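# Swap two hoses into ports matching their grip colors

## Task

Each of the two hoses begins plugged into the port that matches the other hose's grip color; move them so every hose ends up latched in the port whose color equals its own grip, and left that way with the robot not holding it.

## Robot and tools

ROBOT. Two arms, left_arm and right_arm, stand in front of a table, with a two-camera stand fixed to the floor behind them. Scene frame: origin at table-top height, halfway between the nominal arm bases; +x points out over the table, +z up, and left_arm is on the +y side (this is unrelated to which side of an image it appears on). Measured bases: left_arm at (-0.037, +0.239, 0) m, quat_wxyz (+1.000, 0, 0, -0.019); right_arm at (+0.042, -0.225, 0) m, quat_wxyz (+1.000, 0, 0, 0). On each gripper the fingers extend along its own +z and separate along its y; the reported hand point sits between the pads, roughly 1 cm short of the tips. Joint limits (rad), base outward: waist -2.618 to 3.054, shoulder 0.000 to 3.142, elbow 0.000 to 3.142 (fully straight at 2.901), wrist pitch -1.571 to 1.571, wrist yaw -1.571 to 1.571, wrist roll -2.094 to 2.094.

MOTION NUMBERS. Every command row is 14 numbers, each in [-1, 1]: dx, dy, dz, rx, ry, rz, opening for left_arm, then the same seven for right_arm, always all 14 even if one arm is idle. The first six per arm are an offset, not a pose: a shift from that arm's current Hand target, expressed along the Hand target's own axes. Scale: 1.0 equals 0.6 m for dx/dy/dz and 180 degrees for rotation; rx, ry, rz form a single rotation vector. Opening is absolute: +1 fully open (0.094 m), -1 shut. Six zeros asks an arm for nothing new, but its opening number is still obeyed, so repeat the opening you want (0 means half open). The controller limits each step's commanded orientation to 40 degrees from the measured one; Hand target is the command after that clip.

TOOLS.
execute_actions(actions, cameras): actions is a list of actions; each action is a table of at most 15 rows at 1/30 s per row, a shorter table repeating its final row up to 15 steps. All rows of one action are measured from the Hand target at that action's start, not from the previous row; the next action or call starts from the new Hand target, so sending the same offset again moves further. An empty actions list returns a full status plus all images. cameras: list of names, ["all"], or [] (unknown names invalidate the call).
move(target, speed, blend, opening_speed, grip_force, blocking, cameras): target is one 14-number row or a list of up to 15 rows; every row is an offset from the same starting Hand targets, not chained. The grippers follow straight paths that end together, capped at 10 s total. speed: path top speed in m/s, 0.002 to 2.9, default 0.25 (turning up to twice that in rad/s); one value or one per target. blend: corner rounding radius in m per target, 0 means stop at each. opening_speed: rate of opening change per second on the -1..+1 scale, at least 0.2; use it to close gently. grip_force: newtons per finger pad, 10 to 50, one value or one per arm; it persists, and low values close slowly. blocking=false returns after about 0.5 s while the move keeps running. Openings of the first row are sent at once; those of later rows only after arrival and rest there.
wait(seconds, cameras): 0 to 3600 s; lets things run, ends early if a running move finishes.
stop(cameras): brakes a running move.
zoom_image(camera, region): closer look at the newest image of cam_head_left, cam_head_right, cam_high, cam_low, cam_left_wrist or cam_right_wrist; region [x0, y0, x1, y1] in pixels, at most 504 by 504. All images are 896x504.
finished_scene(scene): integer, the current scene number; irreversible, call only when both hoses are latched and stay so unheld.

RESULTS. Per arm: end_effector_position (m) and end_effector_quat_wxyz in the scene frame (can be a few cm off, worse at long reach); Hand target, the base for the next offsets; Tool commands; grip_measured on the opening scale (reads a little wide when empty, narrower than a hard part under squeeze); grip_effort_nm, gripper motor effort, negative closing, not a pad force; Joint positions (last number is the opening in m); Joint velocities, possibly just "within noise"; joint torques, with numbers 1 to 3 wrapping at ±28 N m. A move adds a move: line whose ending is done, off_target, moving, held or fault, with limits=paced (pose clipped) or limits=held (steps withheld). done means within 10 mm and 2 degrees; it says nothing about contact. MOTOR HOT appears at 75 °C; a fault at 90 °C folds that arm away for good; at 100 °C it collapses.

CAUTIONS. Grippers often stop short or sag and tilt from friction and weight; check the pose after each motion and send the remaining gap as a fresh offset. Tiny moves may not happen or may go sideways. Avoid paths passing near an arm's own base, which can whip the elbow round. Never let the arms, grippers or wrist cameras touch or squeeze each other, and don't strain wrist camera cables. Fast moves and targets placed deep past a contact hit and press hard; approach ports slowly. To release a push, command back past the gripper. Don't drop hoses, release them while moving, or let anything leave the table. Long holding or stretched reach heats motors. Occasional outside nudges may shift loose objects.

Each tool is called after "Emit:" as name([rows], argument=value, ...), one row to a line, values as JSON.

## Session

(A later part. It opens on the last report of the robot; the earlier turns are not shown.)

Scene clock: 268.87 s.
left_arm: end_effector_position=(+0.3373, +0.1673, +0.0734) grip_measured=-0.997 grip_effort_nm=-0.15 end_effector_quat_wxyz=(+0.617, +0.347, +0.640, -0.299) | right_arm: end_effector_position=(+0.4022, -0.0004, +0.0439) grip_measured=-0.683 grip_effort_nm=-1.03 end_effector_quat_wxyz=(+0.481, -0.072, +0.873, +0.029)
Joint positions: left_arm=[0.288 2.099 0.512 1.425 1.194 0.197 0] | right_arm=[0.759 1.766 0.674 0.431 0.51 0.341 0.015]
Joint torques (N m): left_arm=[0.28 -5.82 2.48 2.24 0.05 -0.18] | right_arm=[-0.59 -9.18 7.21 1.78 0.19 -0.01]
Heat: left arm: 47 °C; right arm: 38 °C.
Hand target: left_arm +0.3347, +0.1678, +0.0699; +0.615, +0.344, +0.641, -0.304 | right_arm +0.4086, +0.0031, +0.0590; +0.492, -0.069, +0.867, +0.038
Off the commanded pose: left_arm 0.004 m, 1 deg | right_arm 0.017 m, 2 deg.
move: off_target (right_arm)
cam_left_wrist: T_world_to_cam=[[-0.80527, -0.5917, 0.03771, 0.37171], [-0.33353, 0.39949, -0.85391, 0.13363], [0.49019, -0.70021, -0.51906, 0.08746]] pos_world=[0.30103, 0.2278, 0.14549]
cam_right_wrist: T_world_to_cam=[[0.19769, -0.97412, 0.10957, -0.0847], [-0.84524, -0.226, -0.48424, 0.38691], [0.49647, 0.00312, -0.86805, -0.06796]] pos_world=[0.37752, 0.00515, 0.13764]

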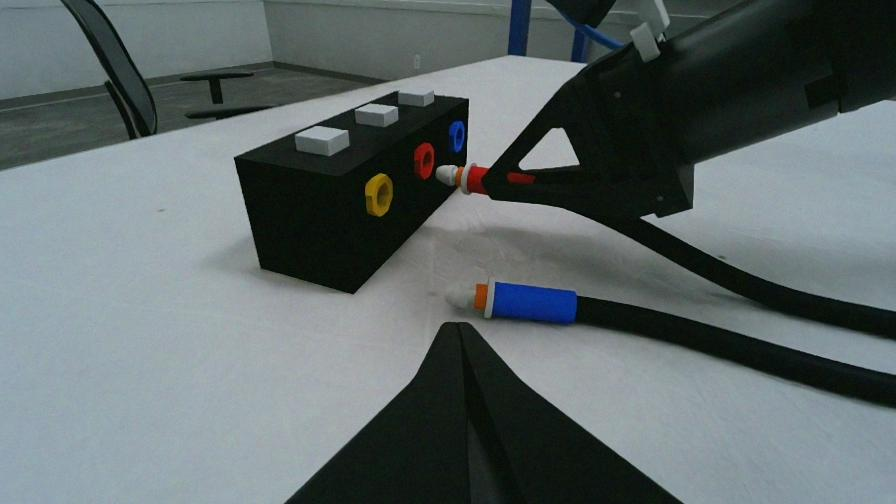

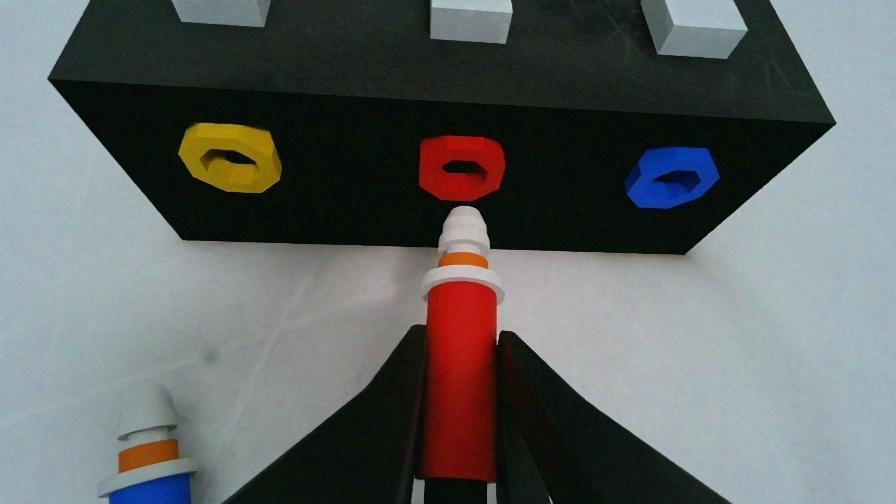

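Emit:
move(target=[0,0,0,0,0,0,-1,-0.0145,0,-0.0085,0,0,0,-1], speed=0.05, cameras=["cam_left_wrist","cam_right_wrist"])

Emit:
zoom_image(camera="cam_left_wrist", region=[380, 90, 580, 230])

Scene clock: 271.60 s.
left_arm: end_effector_position=(+0.3373, +0.1673, +0.0734) grip_measured=-0.997 grip_effort_nm=-0.15 end_effector_quat_wxyz=(+0.617, +0.347, +0.640, -0.299) | right_arm: end_effector_position=(+0.4018, -0.0006, +0.0499) grip_measured=-0.683 grip_effort_nm=-1.02 end_effector_quat_wxyz=(+0.477, -0.074, +0.875, +0.026)
Joint positions: left_arm=[0.288 2.099 0.512 1.425 1.194 0.197 0] | right_arm=[0.759 1.742 0.689 0.38 0.51 0.34 0.015]
Joint torques (N m): left_arm=[0.32 -5.85 2.44 2.24 0.06 -0.21] | right_arm=[-0.57 -9.78 7.41 1.8 0.2 -0.01]
Heat: left arm: 47 °C; right arm: 38 °C.
Hand target: left_arm +0.3347, +0.1678, +0.0699; +0.615, +0.344, +0.641, -0.304 | right_arm +0.4088, +0.0032, +0.0692; +0.492, -0.069, +0.867, +0.038
Off the commanded pose: left_arm 0.004 m, 1 deg | right_arm 0.021 m, 2 deg.
move: off_target (right_arm)
cam_left_wrist: T_world_to_cam=[[-0.80527, -0.5917, 0.03771, 0.37171], [-0.33353, 0.39949, -0.85391, 0.13363], [0.49019, -0.70021, -0.51906, 0.08746]] pos_world=[0.30103, 0.2278, 0.14549]
cam_right_wrist: T_world_to_cam=[[0.19976, -0.97296, 0.11591, -0.08659], [-0.84891, -0.23093, -0.47541, 0.39052], [0.48933, -0.00342, -0.87209, -0.05945]] pos_world=[0.3779, 0.00573, 0.14385]

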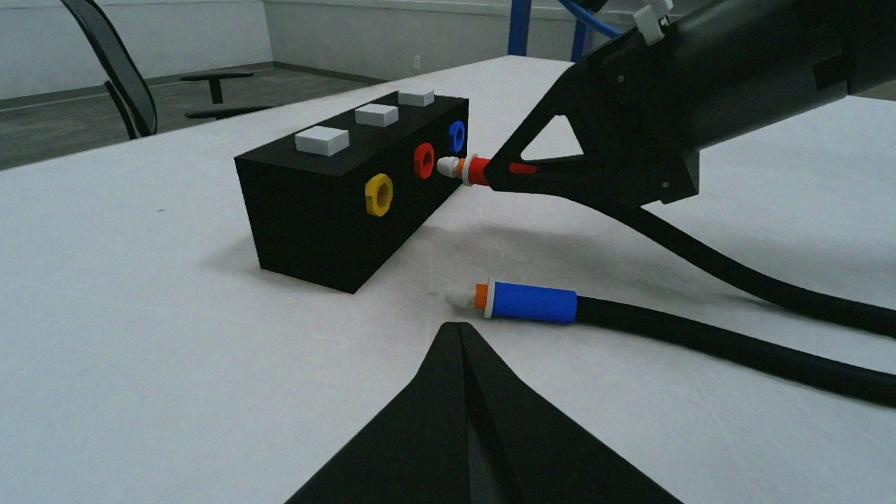

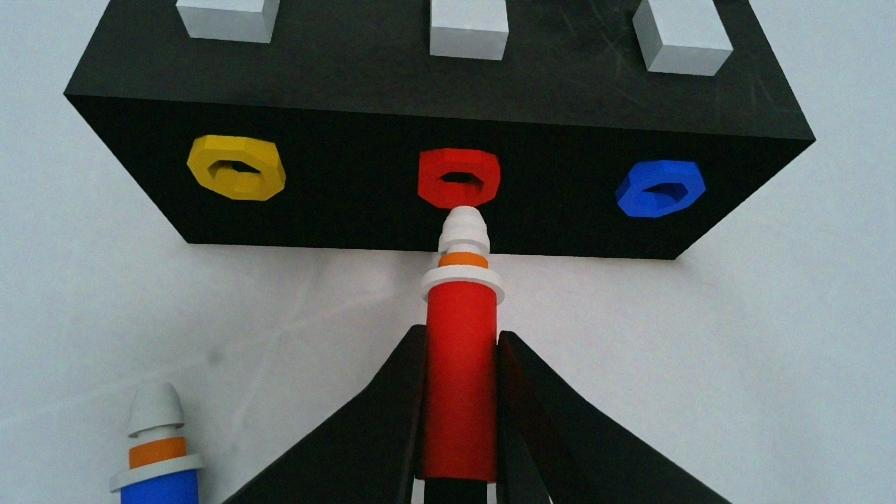

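Scaled by 2.520 from the camera's image (finer frame: 1280x720).

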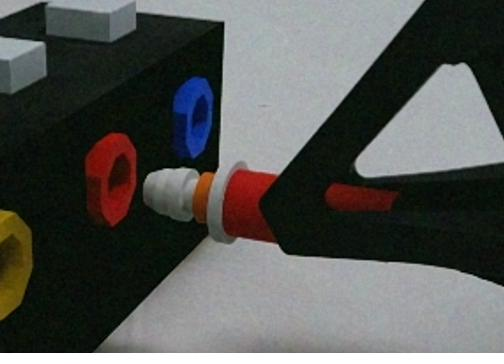

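Emit:
move(target=[0,0,0,0,0,0,-1,-0.0048,0.0018,0.021,0,0,0,-1], speed=0.04, cameras=["cam_left_wrist","cam_right_wrist"])

Emit:
zoom_image(camera="cam_left_wrist", region=[380, 90, 580, 230])

Scene clock: 274.77 s.
left_arm: end_effector_position=(+0.3373, +0.1673, +0.0734) grip_measured=-0.997 grip_effort_nm=-0.15 end_effector_quat_wxyz=(+0.617, +0.347, +0.640, -0.299) | right_arm: end_effector_position=(+0.4094, +0.0006, +0.0564) grip_measured=-0.683 grip_effort_nm=-1.02 end_effector_quat_wxyz=(+0.480, -0.073, +0.874, +0.029)
Joint positions: left_arm=[0.288 2.099 0.512 1.425 1.194 0.197 0] | right_arm=[0.744 1.742 0.715 0.37 0.497 0.329 0.015]
Joint velocities: left_arm=[-0.002 -0.002 -0.007 -0.168 0.007 -0.066 0] | right_arm=[within noise]
Joint torques (N m): left_arm=[0.2 -5.79 2.4 2.25 0.05 -0.19] | right_arm=[-0.88 -6.28 8.34 2.12 0.15 -0.03]
Heat: left arm: 47 °C; right arm: 38 °C.
Hand target: left_arm +0.3347, +0.1678, +0.0699; +0.615, +0.344, +0.641, -0.304 | right_arm +0.4207, +0.0062, +0.0652; +0.492, -0.069, +0.867, +0.038
Off the commanded pose: left_arm 0.004 m, 1 deg | right_arm 0.015 m, 2 deg.
move: off_target (right_arm)
cam_left_wrist: T_world_to_cam=[[-0.80527, -0.5917, 0.03771, 0.37171], [-0.33353, 0.39949, -0.85391, 0.13363], [0.49019, -0.70021, -0.51906, 0.08746]] pos_world=[0.30103, 0.2278, 0.14549]
cam_right_wrist: T_world_to_cam=[[0.20021, -0.97354, 0.11018, -0.0875], [-0.84511, -0.22849, -0.4833, 0.39917], [0.49569, 0.00365, -0.86849, -0.06024]] pos_world=[0.38472, 0.00625, 0.15024]

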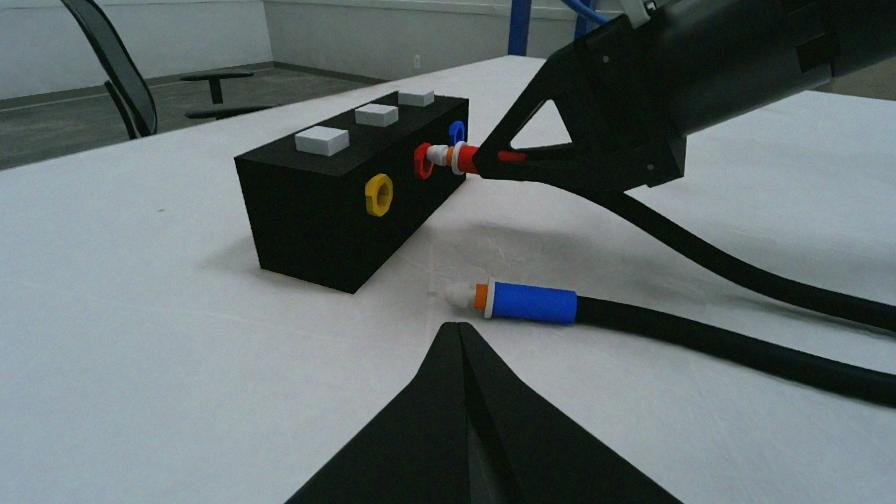

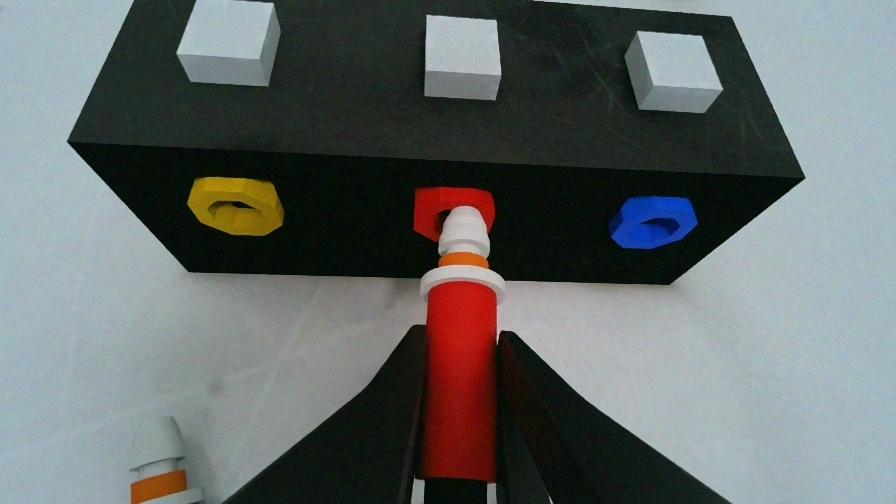

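Scaled by 2.520 from the camera's image (finer frame: 1280x720).

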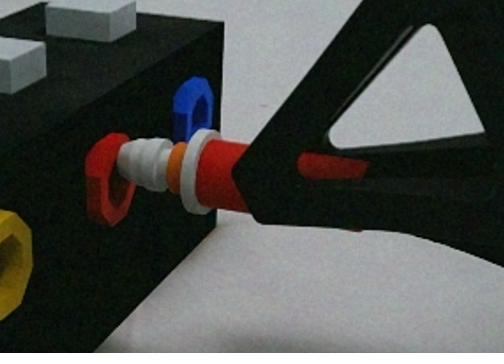

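Emit:
move(target=[0,0,0,0,0,0,-1,0.0258,0.0043,0.0085,0,0,0,-1], speed=0.04, cameras=["cam_left_wrist","cam_right_wrist"])

Emit:
zoom_image(camera="cam_left_wrist", region=[380, 90, 580, 230])

Scene clock: 279.23 s.
left_arm: end_effector_position=(+0.3373, +0.1673, +0.0734) grip_measured=-0.997 grip_effort_nm=-0.15 end_effector_quat_wxyz=(+0.617, +0.347, +0.640, -0.299) | right_arm: end_effector_position=(+0.4140, +0.0050, +0.0515) grip_measured=-0.683 grip_effort_nm=-1.02 end_effector_quat_wxyz=(+0.488, -0.070, +0.869, +0.036)
Joint positions: left_arm=[0.288 2.099 0.512 1.425 1.194 0.197 0] | right_arm=[0.744 1.782 0.715 0.434 0.496 0.329 0.015]
Joint torques (N m): left_arm=[0.35 -5.81 2.44 2.23 0.07 -0.2] | right_arm=[0.14 -5.81 6.2 2.2 0.28 0.07]
Heat: left arm: 47 °C; right arm: 38 °C.
Hand target: left_arm +0.3347, +0.1678, +0.0699; +0.615, +0.344, +0.641, -0.304 | right_arm +0.4167, +0.0082, +0.0492; +0.492, -0.069, +0.867, +0.038
Off the commanded pose: left_arm 0.004 m, 1 deg | right_arm 0.005 m, 1 deg.
move: done
cam_left_wrist: T_world_to_cam=[[-0.80527, -0.5917, 0.03771, 0.37171], [-0.33353, 0.39949, -0.85391, 0.13363], [0.49019, -0.70021, -0.51906, 0.08746]] pos_world=[0.30103, 0.2278, 0.14549]
cam_right_wrist: T_world_to_cam=[[0.19905, -0.97509, 0.09785, -0.08242], [-0.8367, -0.22108, -0.50105, 0.39908], [0.5102, 0.01786, -0.85987, -0.07337]] pos_world=[0.38775, 0.00918, 0.14493]

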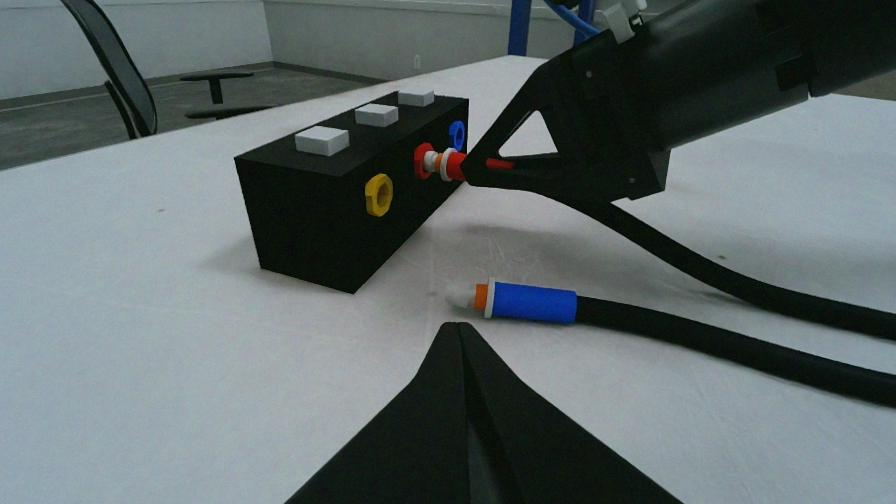

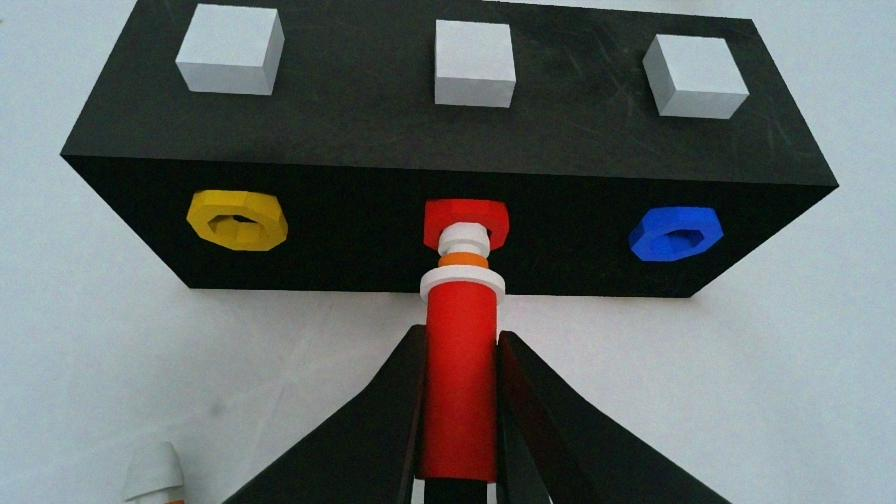

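Scaled by 2.520 from the camera's image (finer frame: 1280x720).

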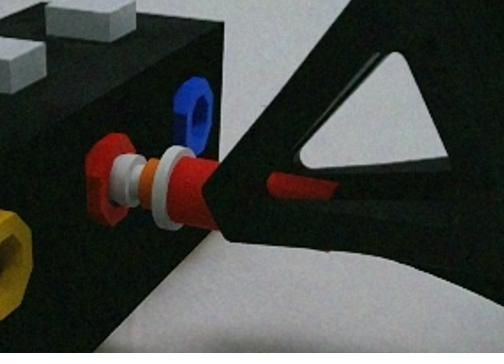

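Emit:
move(target=[0,0,0,0,0,0,-1,-0.0725,0.0067,0.056,0,-0.03,0,-1], speed=0.05, cameras=["cam_left_wrist","cam_right_wrist"])

Emit:
zoom_image(camera="cam_left_wrist", region=[380, 90, 580, 230])

Scene clock: 283.87 s.
left_arm: end_effector_position=(+0.3373, +0.1673, +0.0734) grip_measured=-0.997 grip_effort_nm=-0.16 end_effector_quat_wxyz=(+0.617, +0.347, +0.640, -0.299) | right_arm: end_effector_position=(+0.4252, +0.0065, +0.0454) grip_measured=-0.683 grip_effort_nm=-1.02 end_effector_quat_wxyz=(+0.484, -0.095, +0.870, +0.009)
Joint positions: left_arm=[0.288 2.099 0.512 1.425 1.194 0.197 0] | right_arm=[0.732 1.834 0.766 0.416 0.502 0.261 0.015]
Joint torques (N m): left_arm=[0.28 -5.82 2.48 2.23 0.07 -0.21] | right_arm=[-3.55 -4.25 11.71 3.24 0 -0.09]
Heat: left arm: 46 °C; right arm: 39 °C.
Hand target: left_arm +0.3347, +0.1678, +0.0699; +0.615, +0.344, +0.641, -0.304 | right_arm +0.4667, +0.0202, +0.0693; +0.532, -0.067, +0.843, +0.041
Off the commanded pose: left_arm 0.004 m, 1 deg | right_arm 0.050 m, 8 deg.
move: off_target (right_arm)
cam_left_wrist: T_world_to_cam=[[-0.80527, -0.5917, 0.03771, 0.37171], [-0.33353, 0.39949, -0.85391, 0.13363], [0.49019, -0.70021, -0.51906, 0.08746]] pos_world=[0.30103, 0.2278, 0.14549]
cam_right_wrist: T_world_to_cam=[[0.21695, -0.96184, 0.16674, -0.09345], [-0.83358, -0.27143, -0.48111, 0.40382], [0.50801, -0.03462, -0.86066, -0.08302]] pos_world=[0.39907, 0.01685, 0.13841]

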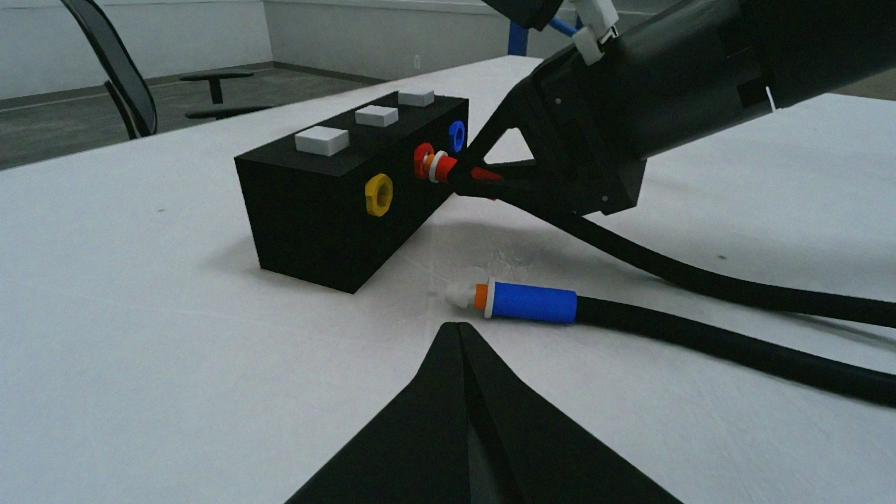

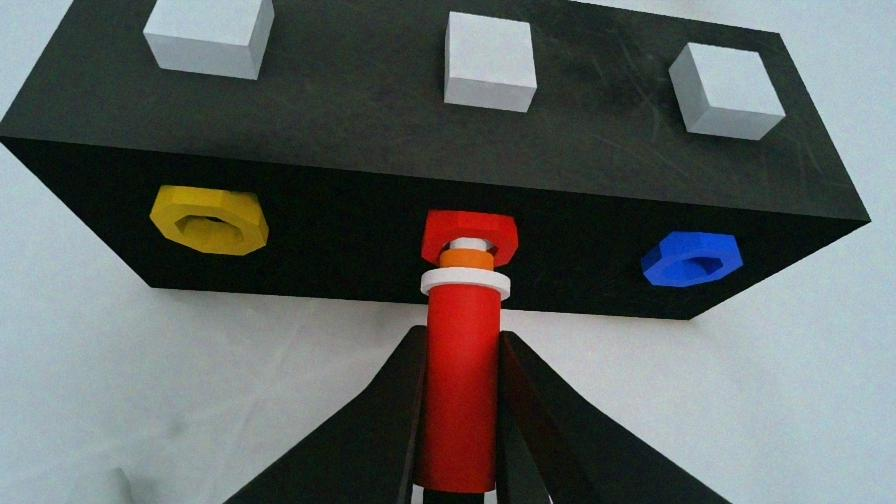

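Scaled by 2.520 from the camera's image (finer frame: 1280x720).

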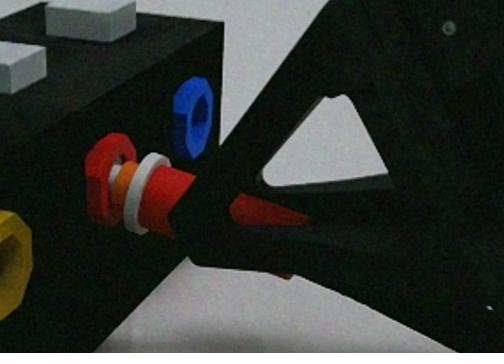

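Emit:
move(target=[0,0,0,0,0,0,-1,-0.06,0.003,0.0093,0,0,0,-1], speed=0.05, cameras=["cam_left_wrist","cam_right_wrist"])

Emit:
zoom_image(camera="cam_left_wrist", region=[380, 90, 580, 230])

Scene clock: 288.57 s.
left_arm: end_effector_position=(+0.3373, +0.1673, +0.0734) grip_measured=-0.997 grip_effort_nm=-0.15 end_effector_quat_wxyz=(+0.617, +0.347, +0.640, -0.299) | right_arm: end_effector_position=(+0.4279, +0.0052, +0.0447) grip_measured=-0.683 grip_effort_nm=-1.02 end_effector_quat_wxyz=(+0.440, -0.117, +0.890, -0.014)
Joint positions: left_arm=[0.288 2.099 0.512 1.425 1.194 0.197 0] | right_arm=[0.716 1.827 0.865 0.201 0.475 0.247 0.015]
Joint torques (N m): left_arm=[0.29 -5.9 2.52 2.23 0.06 -0.21] | right_arm=[-4.03 -8.28 12.18 3.77 0.14 -0.08]
Heat: left arm: 46 °C; right arm: 41 °C.
Hand target: left_arm +0.3347, +0.1678, +0.0699; +0.615, +0.344, +0.641, -0.304 | right_arm +0.4867, +0.0253, +0.0993; +0.532, -0.067, +0.843, +0.041
Off the commanded pose: left_arm 0.004 m, 1 deg | right_arm 0.083 m, 15 deg.
move: off_target (right_arm)
cam_left_wrist: T_world_to_cam=[[-0.80527, -0.5917, 0.03771, 0.37171], [-0.33353, 0.39949, -0.85391, 0.13363], [0.49019, -0.70021, -0.51906, 0.08746]] pos_world=[0.30103, 0.2278, 0.14549]
cam_right_wrist: T_world_to_cam=[[0.24663, -0.94543, 0.21292, -0.11], [-0.86957, -0.31288, -0.38205, 0.41658], [0.42781, -0.09092, -0.89928, -0.04871]] pos_world=[0.41021, 0.02192, 0.13877]

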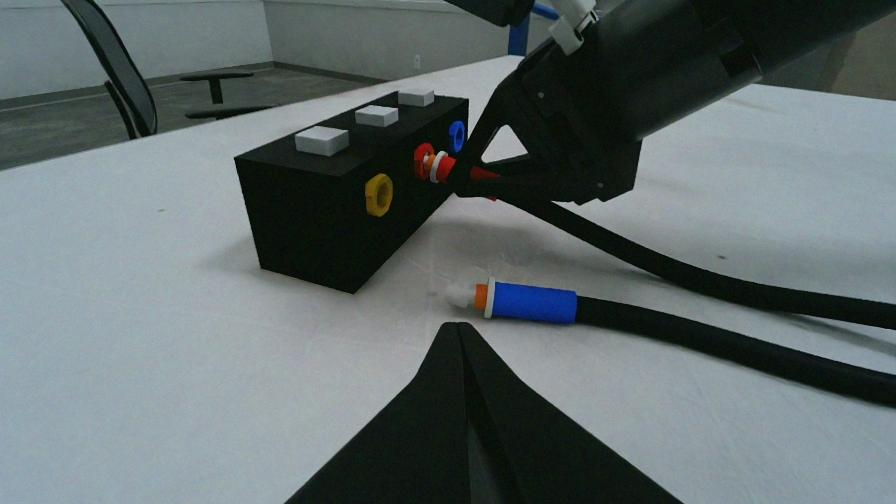

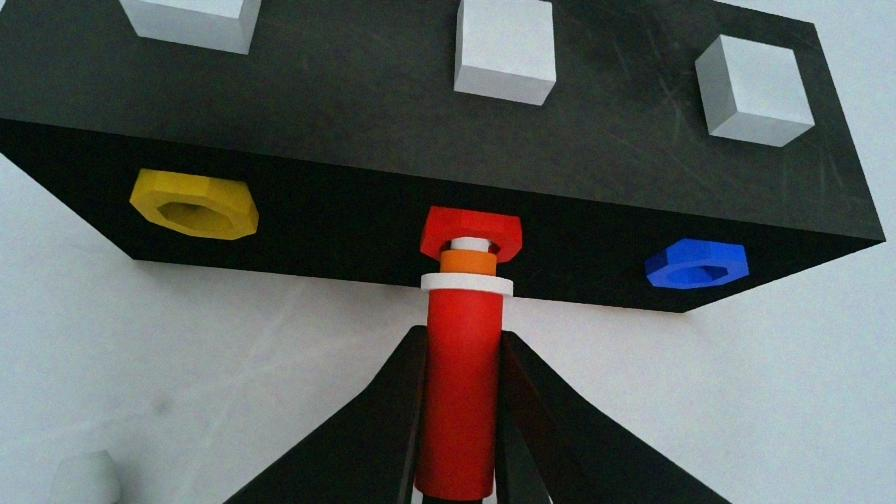

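Scaled by 2.520 from the camera's image (finer frame: 1280x720).

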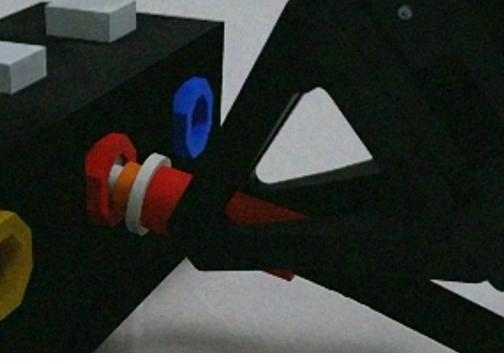

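Emit:
move(target=[0,0,0,0,0,0,-1,-0.041,0.009,0,0.025,0.02,0.012,-1], speed=0.05, cameras=["cam_left_wrist","cam_right_wrist"])

Emit:
zoom_image(camera="cam_left_wrist", region=[380, 90, 580, 230])

Scene clock: 293.43 s.
left_arm: end_effector_position=(+0.3373, +0.1673, +0.0734) grip_measured=-0.997 grip_effort_nm=-0.16 end_effector_quat_wxyz=(+0.617, +0.347, +0.640, -0.299) | right_arm: end_effector_position=(+0.4273, +0.0068, +0.0534) grip_measured=-0.683 grip_effort_nm=-1.02 end_effector_quat_wxyz=(+0.375, -0.103, +0.921, -0.026)
Joint positions: left_arm=[0.288 2.099 0.512 1.425 1.194 0.197 0] | right_arm=[0.709 1.83 1.041 -0.13 0.444 0.333 0.015]
Joint torques (N m): left_arm=[0.38 -5.76 2.47 2.22 0.05 -0.2] | right_arm=[-1.54 -9.69 13.24 3.8 1.35 0.2]
Heat: left arm: 46 °C; right arm: 44 °C.
Hand target: left_arm +0.3347, +0.1678, +0.0699; +0.615, +0.344, +0.641, -0.304 | right_arm +0.4963, +0.0323, +0.1216; +0.507, -0.031, +0.861, +0.016
Off the commanded pose: left_arm 0.004 m, 1 deg | right_arm 0.100 m, 19 deg.
move: off_target (right_arm)
cam_left_wrist: T_world_to_cam=[[-0.80527, -0.5917, 0.03771, 0.37171], [-0.33353, 0.39949, -0.85391, 0.13363], [0.49019, -0.70021, -0.51906, 0.08746]] pos_world=[0.30103, 0.2278, 0.14549]
cam_right_wrist: T_world_to_cam=[[0.23358, -0.9515, 0.20021, -0.10391], [-0.92685, -0.28012, -0.24994, 0.43715], [0.2939, -0.12719, -0.94734, 0.01955]] pos_world=[0.4237, 0.02608, 0.14859]

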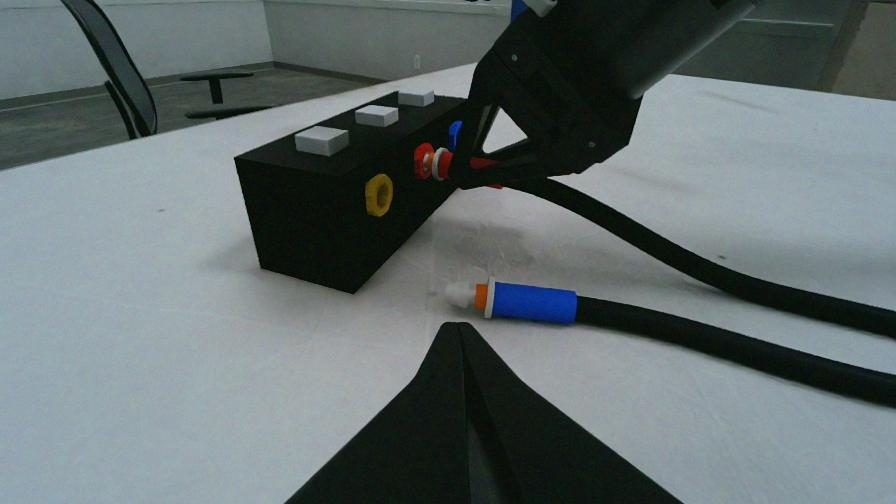

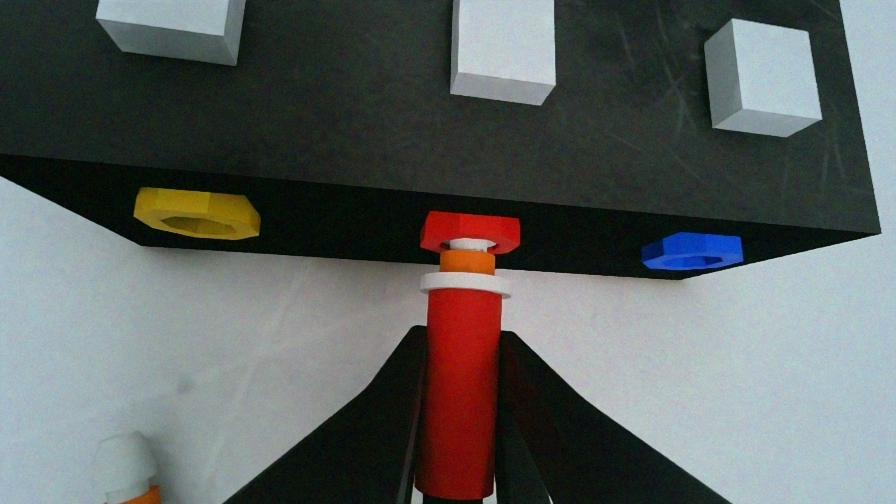

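Scaled by 2.520 from the camera's image (finer frame: 1280x720).

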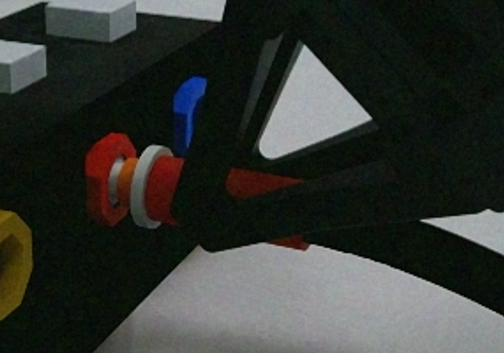

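Emit:
move(target=[0,0,0,0,0,0,-1,-0.034,0.0148,0.068,0.01,-0.07,0.005,-1], speed=0.06, cameras=["cam_left_wrist","cam_right_wrist"])

Emit:
zoom_image(camera="cam_left_wrist", region=[380, 90, 580, 230])

Scene clock: 300.97 s.
left_arm: end_effector_position=(+0.3373, +0.1673, +0.0734) grip_measured=-0.997 grip_effort_nm=-0.16 end_effector_quat_wxyz=(+0.617, +0.347, +0.640, -0.299) | right_arm: end_effector_position=(+0.4353, +0.0080, +0.0519) grip_measured=-0.683 grip_effort_nm=-1.02 end_effector_quat_wxyz=(+0.401, -0.114, +0.907, -0.059)
Joint positions: left_arm=[0.288 2.099 0.512 1.425 1.194 0.197 0] | right_arm=[0.728 1.868 1.041 -0.065 0.528 0.286 0.015]
Joint torques (N m): left_arm=[0.27 -5.83 2.37 2.24 0.07 -0.2] | right_arm=[-3.43 -6.12 13.61 5.58 1.52 0.11]
Heat: left arm: 46 °C; right arm: 51 °C.
Hand target: left_arm +0.3347, +0.1678, +0.0699; +0.615, +0.344, +0.641, -0.304 | right_arm +0.5411, +0.0444, +0.1195; +0.599, -0.015, +0.801, +0.010
Off the commanded pose: left_arm 0.004 m, 1 deg | right_arm 0.131 m, 29 deg.
move: off_target (right_arm)
cam_left_wrist: T_world_to_cam=[[-0.80527, -0.5917, 0.03771, 0.37171], [-0.33353, 0.39949, -0.85391, 0.13363], [0.49019, -0.70021, -0.51906, 0.08746]] pos_world=[0.30103, 0.2278, 0.14549]
cam_right_wrist: T_world_to_cam=[[0.21825, -0.93582, 0.27679, -0.10185], [-0.90942, -0.29791, -0.29017, 0.43913], [0.35401, -0.18839, -0.91607, -0.01139]] pos_world=[0.42561, 0.03336, 0.14518]

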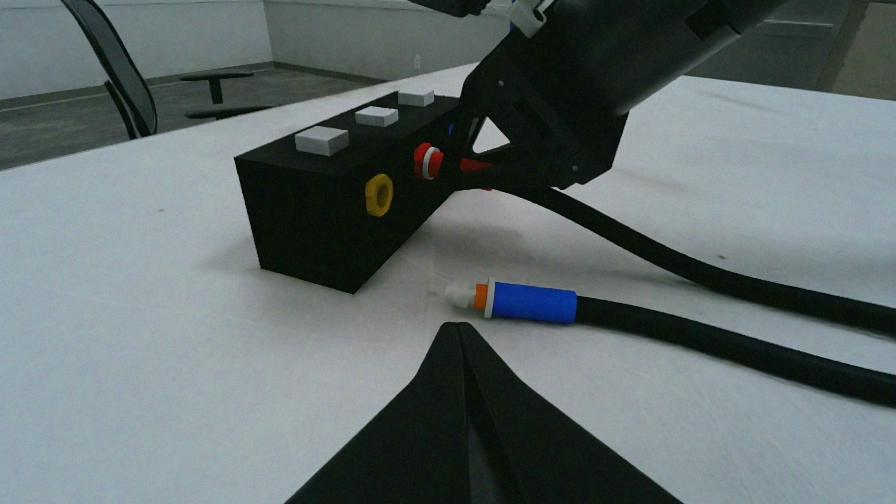

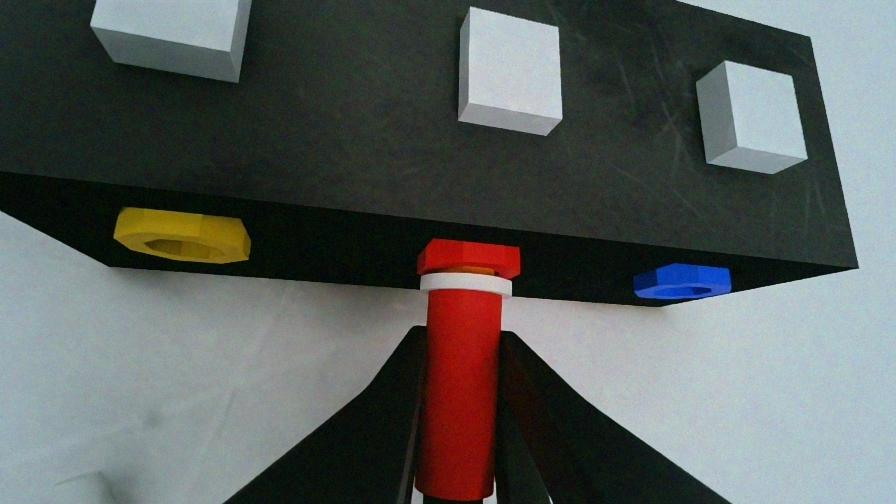

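Scaled by 2.520 from the camera's image (finer frame: 1280x720).

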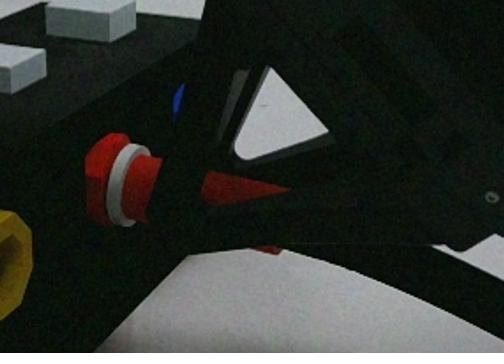

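Emit:
move(target=[0,0,0,0,0,0,-1,-0.0097,0.0155,0.0325,0.027,-0.03,0.008,-1], speed=0.06, cameras=["cam_left_wrist","cam_right_wrist"])

Emit:
zoom_image(camera="cam_left_wrist", region=[380, 90, 580, 230])

Scene clock: 306.17 s.
left_arm: end_effector_position=(+0.3373, +0.1673, +0.0734) grip_measured=-0.997 grip_effort_nm=-0.15 end_effector_quat_wxyz=(+0.617, +0.347, +0.640, -0.299) | right_arm: end_effector_position=(+0.4365, +0.0094, +0.0530) grip_measured=-0.683 grip_effort_nm=-1.02 end_effector_quat_wxyz=(+0.411, -0.116, +0.896, -0.123)
Joint positions: left_arm=[0.288 2.099 0.512 1.425 1.194 0.197 0] | right_arm=[0.775 1.924 1.104 -0.124 0.674 0.291 0.015]
Joint torques (N m): left_arm=[0.38 -5.91 2.48 2.25 0.04 -0.2] | right_arm=[-5.09 -5.42 15.45 6.04 1.52 0.37]
Heat: left arm: 45 °C; right arm: 59 °C.
Hand target: left_arm +0.3347, +0.1678, +0.0699; +0.615, +0.344, +0.641, -0.304 | right_arm +0.5612, +0.0544, +0.1195; +0.636, +0.021, +0.772, -0.016
Off the commanded pose: left_arm 0.004 m, 1 deg | right_arm 0.148 m, 36 deg.
move: off_target (right_arm)
cam_left_wrist: T_world_to_cam=[[-0.80527, -0.5917, 0.03771, 0.37171], [-0.33353, 0.39949, -0.85391, 0.13363], [0.49019, -0.70021, -0.51906, 0.08746]] pos_world=[0.30103, 0.2278, 0.14549]
cam_right_wrist: T_world_to_cam=[[0.1634, -0.90536, 0.39194, -0.08349], [-0.91053, -0.29133, -0.29336, 0.44157], [0.37978, -0.30894, -0.87196, -0.02294]] pos_world=[0.42441, 0.04597, 0.14226]

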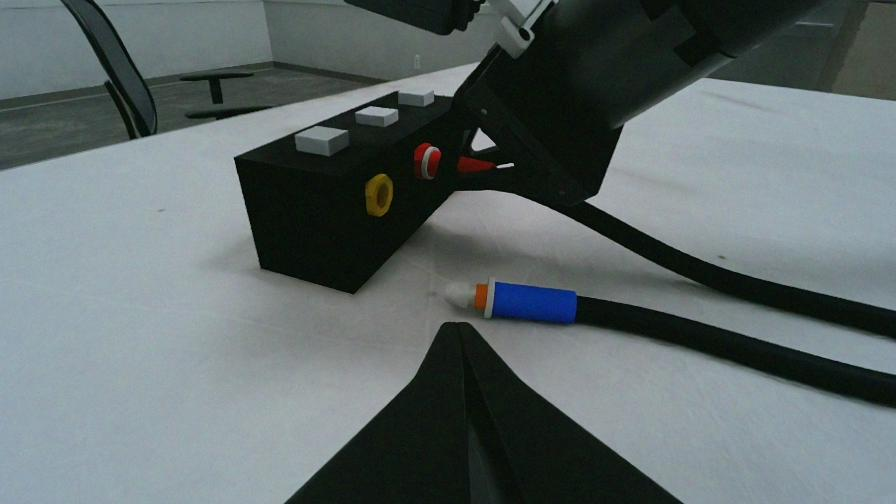

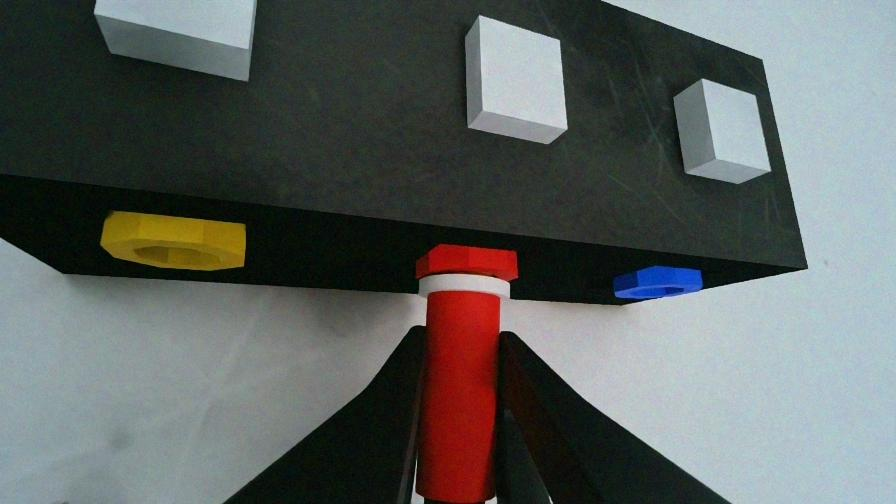

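Scaled by 2.520 from the camera's image (finer frame: 1280x720).

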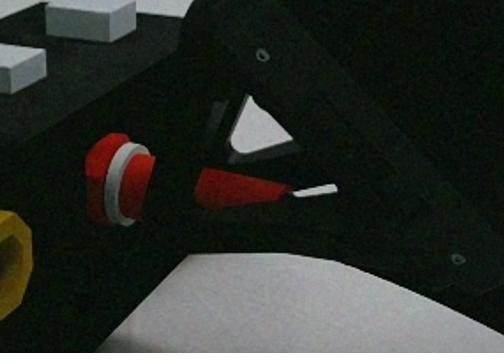

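Emit:
move(target=[0,0,0,0,0,0,-1,0.148,-0.0858,-0.179,-0.001,0.159,-0.1155,-1], speed=0.15, cameras=["cam_left_wrist","cam_right_wrist"])

Emit:
zoom_image(camera="cam_left_wrist", region=[380, 90, 580, 230])

Scene clock: 314.50 s.
left_arm: end_effector_position=(+0.3373, +0.1673, +0.0734) grip_measured=-0.997 grip_effort_nm=-0.15 end_effector_quat_wxyz=(+0.617, +0.347, +0.640, -0.299) | right_arm: end_effector_position=(+0.4305, +0.0079, +0.0485) grip_measured=-0.683 grip_effort_nm=-1.02 end_effector_quat_wxyz=(+0.396, -0.128, +0.900, -0.127)
Joint positions: left_arm=[0.288 2.099 0.512 1.425 1.194 0.197 0] | right_arm=[0.778 1.92 1.1 -0.156 0.661 0.285 0.015]
Joint torques (N m): left_arm=[0.36 -5.87 2.5 2.24 0.06 -0.2] | right_arm=[-0.06 -9.02 5.97 1.88 0.64 0.16]
Heat: left arm: 45 °C; right arm: 63 °C.
Hand target: left_arm +0.3347, +0.1678, +0.0699; +0.615, +0.344, +0.641, -0.304 | right_arm +0.4361, +0.0096, +0.0530; +0.413, -0.115, +0.895, -0.123
Off the commanded pose: left_arm 0.004 m, 1 deg | right_arm 0.007 m, 3 deg.
move: off_target (right_arm)
cam_left_wrist: T_world_to_cam=[[-0.80527, -0.5917, 0.03771, 0.37171], [-0.33353, 0.39949, -0.85391, 0.13363], [0.49019, -0.70021, -0.51906, 0.08746]] pos_world=[0.30103, 0.2278, 0.14549]
cam_right_wrist: T_world_to_cam=[[0.18874, -0.89506, 0.40404, -0.09368], [-0.91479, -0.30987, -0.25912, 0.43462], [0.35713, -0.3207, -0.87727, -0.01491]] pos_world=[0.42059, 0.04604, 0.13739]

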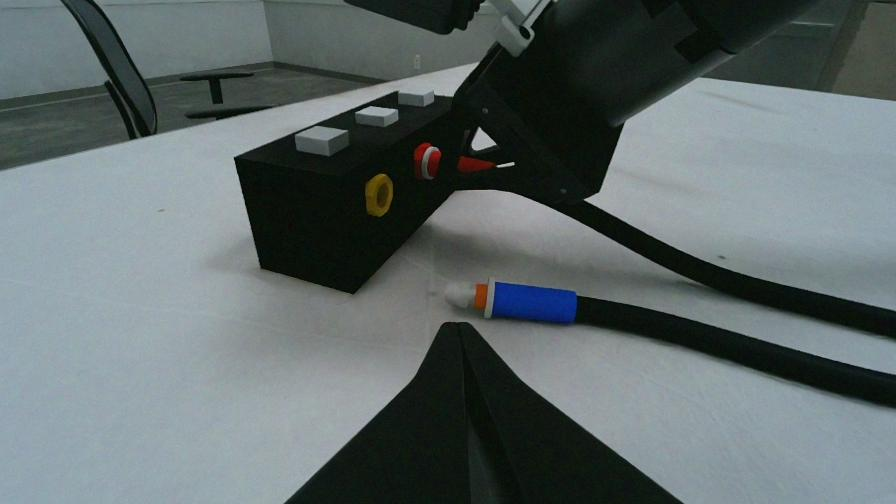

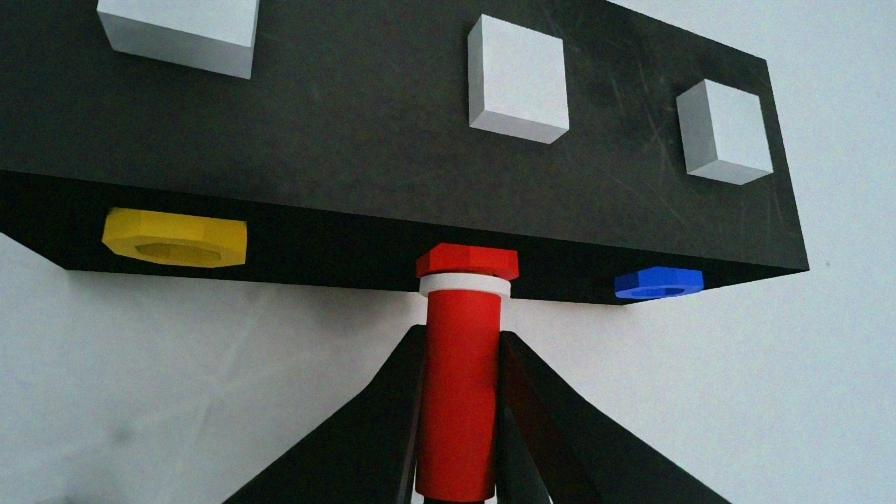

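Scaled by 2.520 from the camera's image (finer frame: 1280x720).

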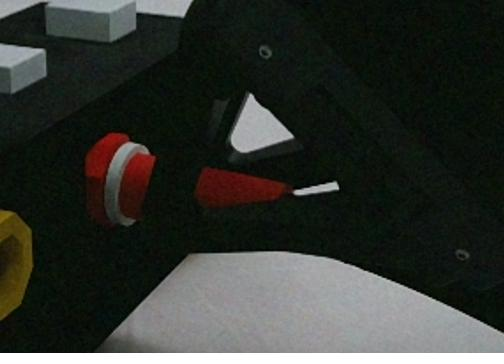

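Emit:
move([
  [0,0,0,0,0,0,-1,0,0,0,0,0,0,-0.25],
  [0,0,0,0,0,0,-1,-0.0243,-0.0238,-0.0665,0,0,0,-0.25],
  [0,0,0,0,0,0,-1,-0.004,0.0277,-0.1865,-0.1667,-0.0188,-0.0141,-0.3],
  [0,0,0,0,0,0,-1,0.0528,0.0748,-0.1288,-0.1667,-0.0188,-0.0141,-0.3],
], speed=[0.05,0.06,0.15,0.1], opening_speed=0.8, cameras=["cam_left_wrist","cam_right_wrist"])

Scene clock: 334.73 s.
left_arm: end_effector_position=(+0.3373, +0.1673, +0.0734) grip_measured=-0.997 grip_effort_nm=-0.15 end_effector_quat_wxyz=(+0.617, +0.347, +0.640, -0.299) | right_arm: end_effector_position=(+0.3538, +0.0513, +0.0736) grip_measured=-0.298 grip_effort_nm=-0.11 end_effector_quat_wxyz=(+0.398, -0.241, +0.878, +0.112)
Joint positions: left_arm=[0.288 2.099 0.512 1.425 1.194 0.197 0] | right_arm=[0.808 1.584 0.757 0.091 0.199 0.184 0.033]
Joint torques (N m): left_arm=[0.27 -5.81 2.51 2.22 0.06 -0.22] | right_arm=[0.54 -4.96 5.89 2 0.22 0.13]
Heat: left arm: 45 °C; right arm: 50 °C.
Hand target: left_arm +0.3347, +0.1678, +0.0699; +0.615, +0.344, +0.641, -0.304 | right_arm +0.3520, +0.0519, +0.0648; +0.392, -0.241, +0.881, +0.108
Off the commanded pose: left_arm 0.004 m, 1 deg | right_arm 0.009 m, 1 deg.
move: done
cam_left_wrist: T_world_to_cam=[[-0.80527, -0.5917, 0.03771, 0.37171], [-0.33353, 0.39949, -0.85391, 0.13363], [0.49019, -0.70021, -0.51906, 0.08746]] pos_world=[0.30103, 0.2278, 0.14549]
cam_right_wrist: T_world_to_cam=[[0.56061, -0.82441, 0.07791, -0.16166], [-0.75945, -0.54937, -0.34847, 0.34834], [0.33009, 0.13619, -0.93407, 0.03869]] pos_world=[0.34241, 0.05283, 0.17012]

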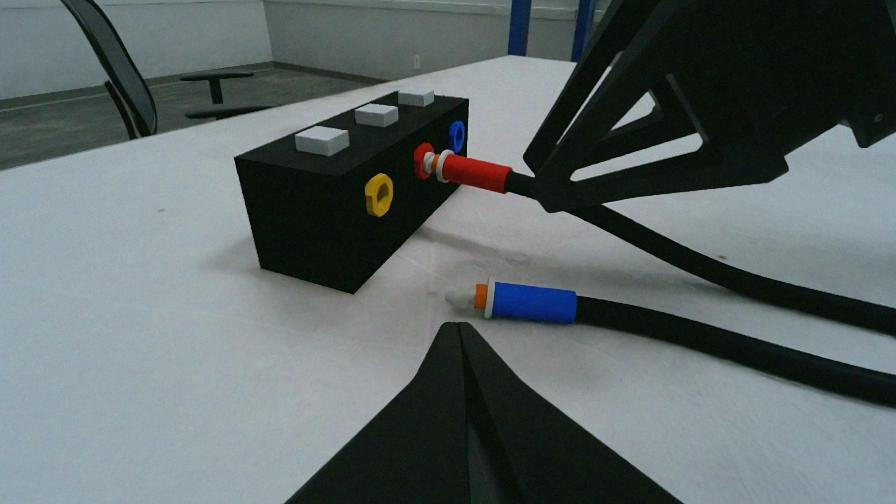

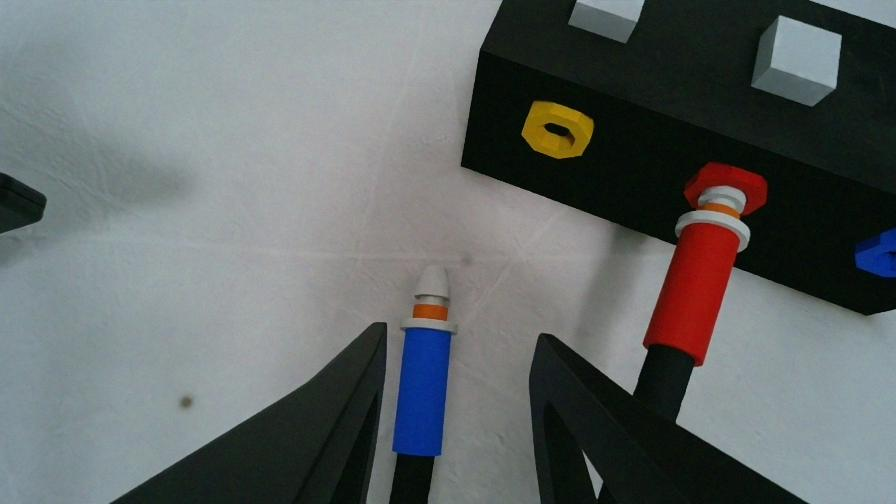

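Emit:
move([
  [0,0,0,0,0,0,-1,-0.0853,-0.0468,-0.0672,0.0433,-0.0442,0.029,-0.25],
  [0,0,0,0,0,0,-1,-0.0787,-0.1152,-0.0247,0.0866,-0.0884,0.0579,-0.25],
], speed=0.12, cameras=["cam_left_wrist","cam_right_wrist"])

Emit:
zoom_image(camera="cam_left_wrist", region=[380, 90, 580, 230])

Scene clock: 347.30 s.
left_arm: end_effector_position=(+0.3373, +0.1673, +0.0734) grip_measured=-0.997 grip_effort_nm=-0.15 end_effector_quat_wxyz=(+0.617, +0.347, +0.640, -0.299) | right_arm: end_effector_position=(+0.4033, +0.0080, +0.1199) grip_measured=-0.252 grip_effort_nm=0.12 end_effector_quat_wxyz=(+0.532, -0.094, +0.839, +0.066)
Joint positions: left_arm=[0.288 2.099 0.512 1.425 1.194 0.197 0] | right_arm=[0.757 1.559 0.689 0.374 0.468 0.252 0.035]
Joint torques (N m): left_arm=[0.32 -5.91 2.41 2.25 0.05 -0.21] | right_arm=[-0.54 -4.56 5.68 2.14 0.37 0.12]
Heat: left arm: 45 °C; right arm: 49 °C.
Hand target: left_arm +0.3347, +0.1678, +0.0699; +0.615, +0.344, +0.641, -0.304 | right_arm +0.4050, +0.0028, +0.1099; +0.528, -0.088, +0.843, +0.055
Off the commanded pose: left_arm 0.004 m, 1 deg | right_arm 0.012 m, 2 deg.
move: off_target (right_arm)
cam_left_wrist: T_world_to_cam=[[-0.80527, -0.5917, 0.03771, 0.37171], [-0.33353, 0.39949, -0.85391, 0.13363], [0.49019, -0.70021, -0.51906, 0.08746]] pos_world=[0.30103, 0.2278, 0.14549]
cam_right_wrist: T_world_to_cam=[[0.25966, -0.96198, 0.08468, -0.10706], [-0.76249, -0.25804, -0.59332, 0.40649], [0.59261, 0.0895, -0.8005, -0.05009]] pos_world=[0.36743, 0.00639, 0.21015]

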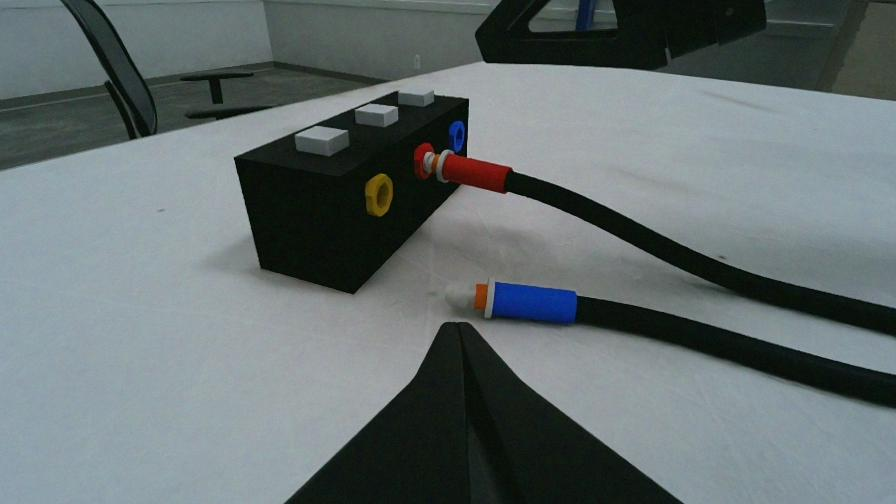

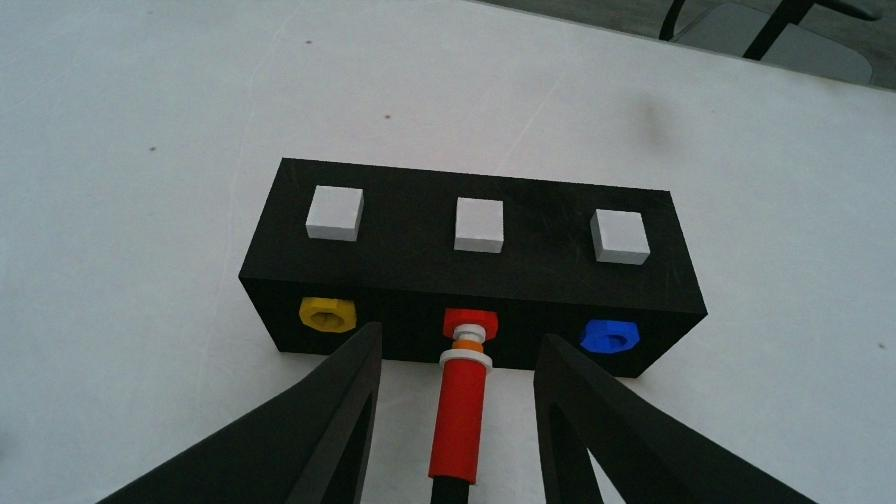

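Scaled by 2.520 from the camera's image (finer frame: 1280x720).

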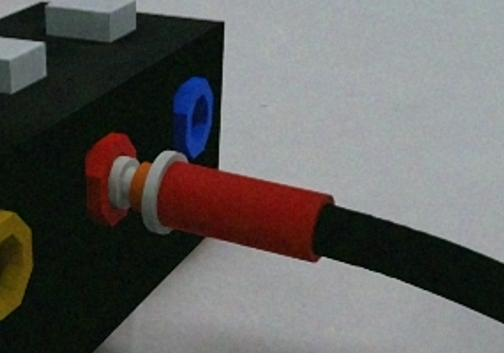

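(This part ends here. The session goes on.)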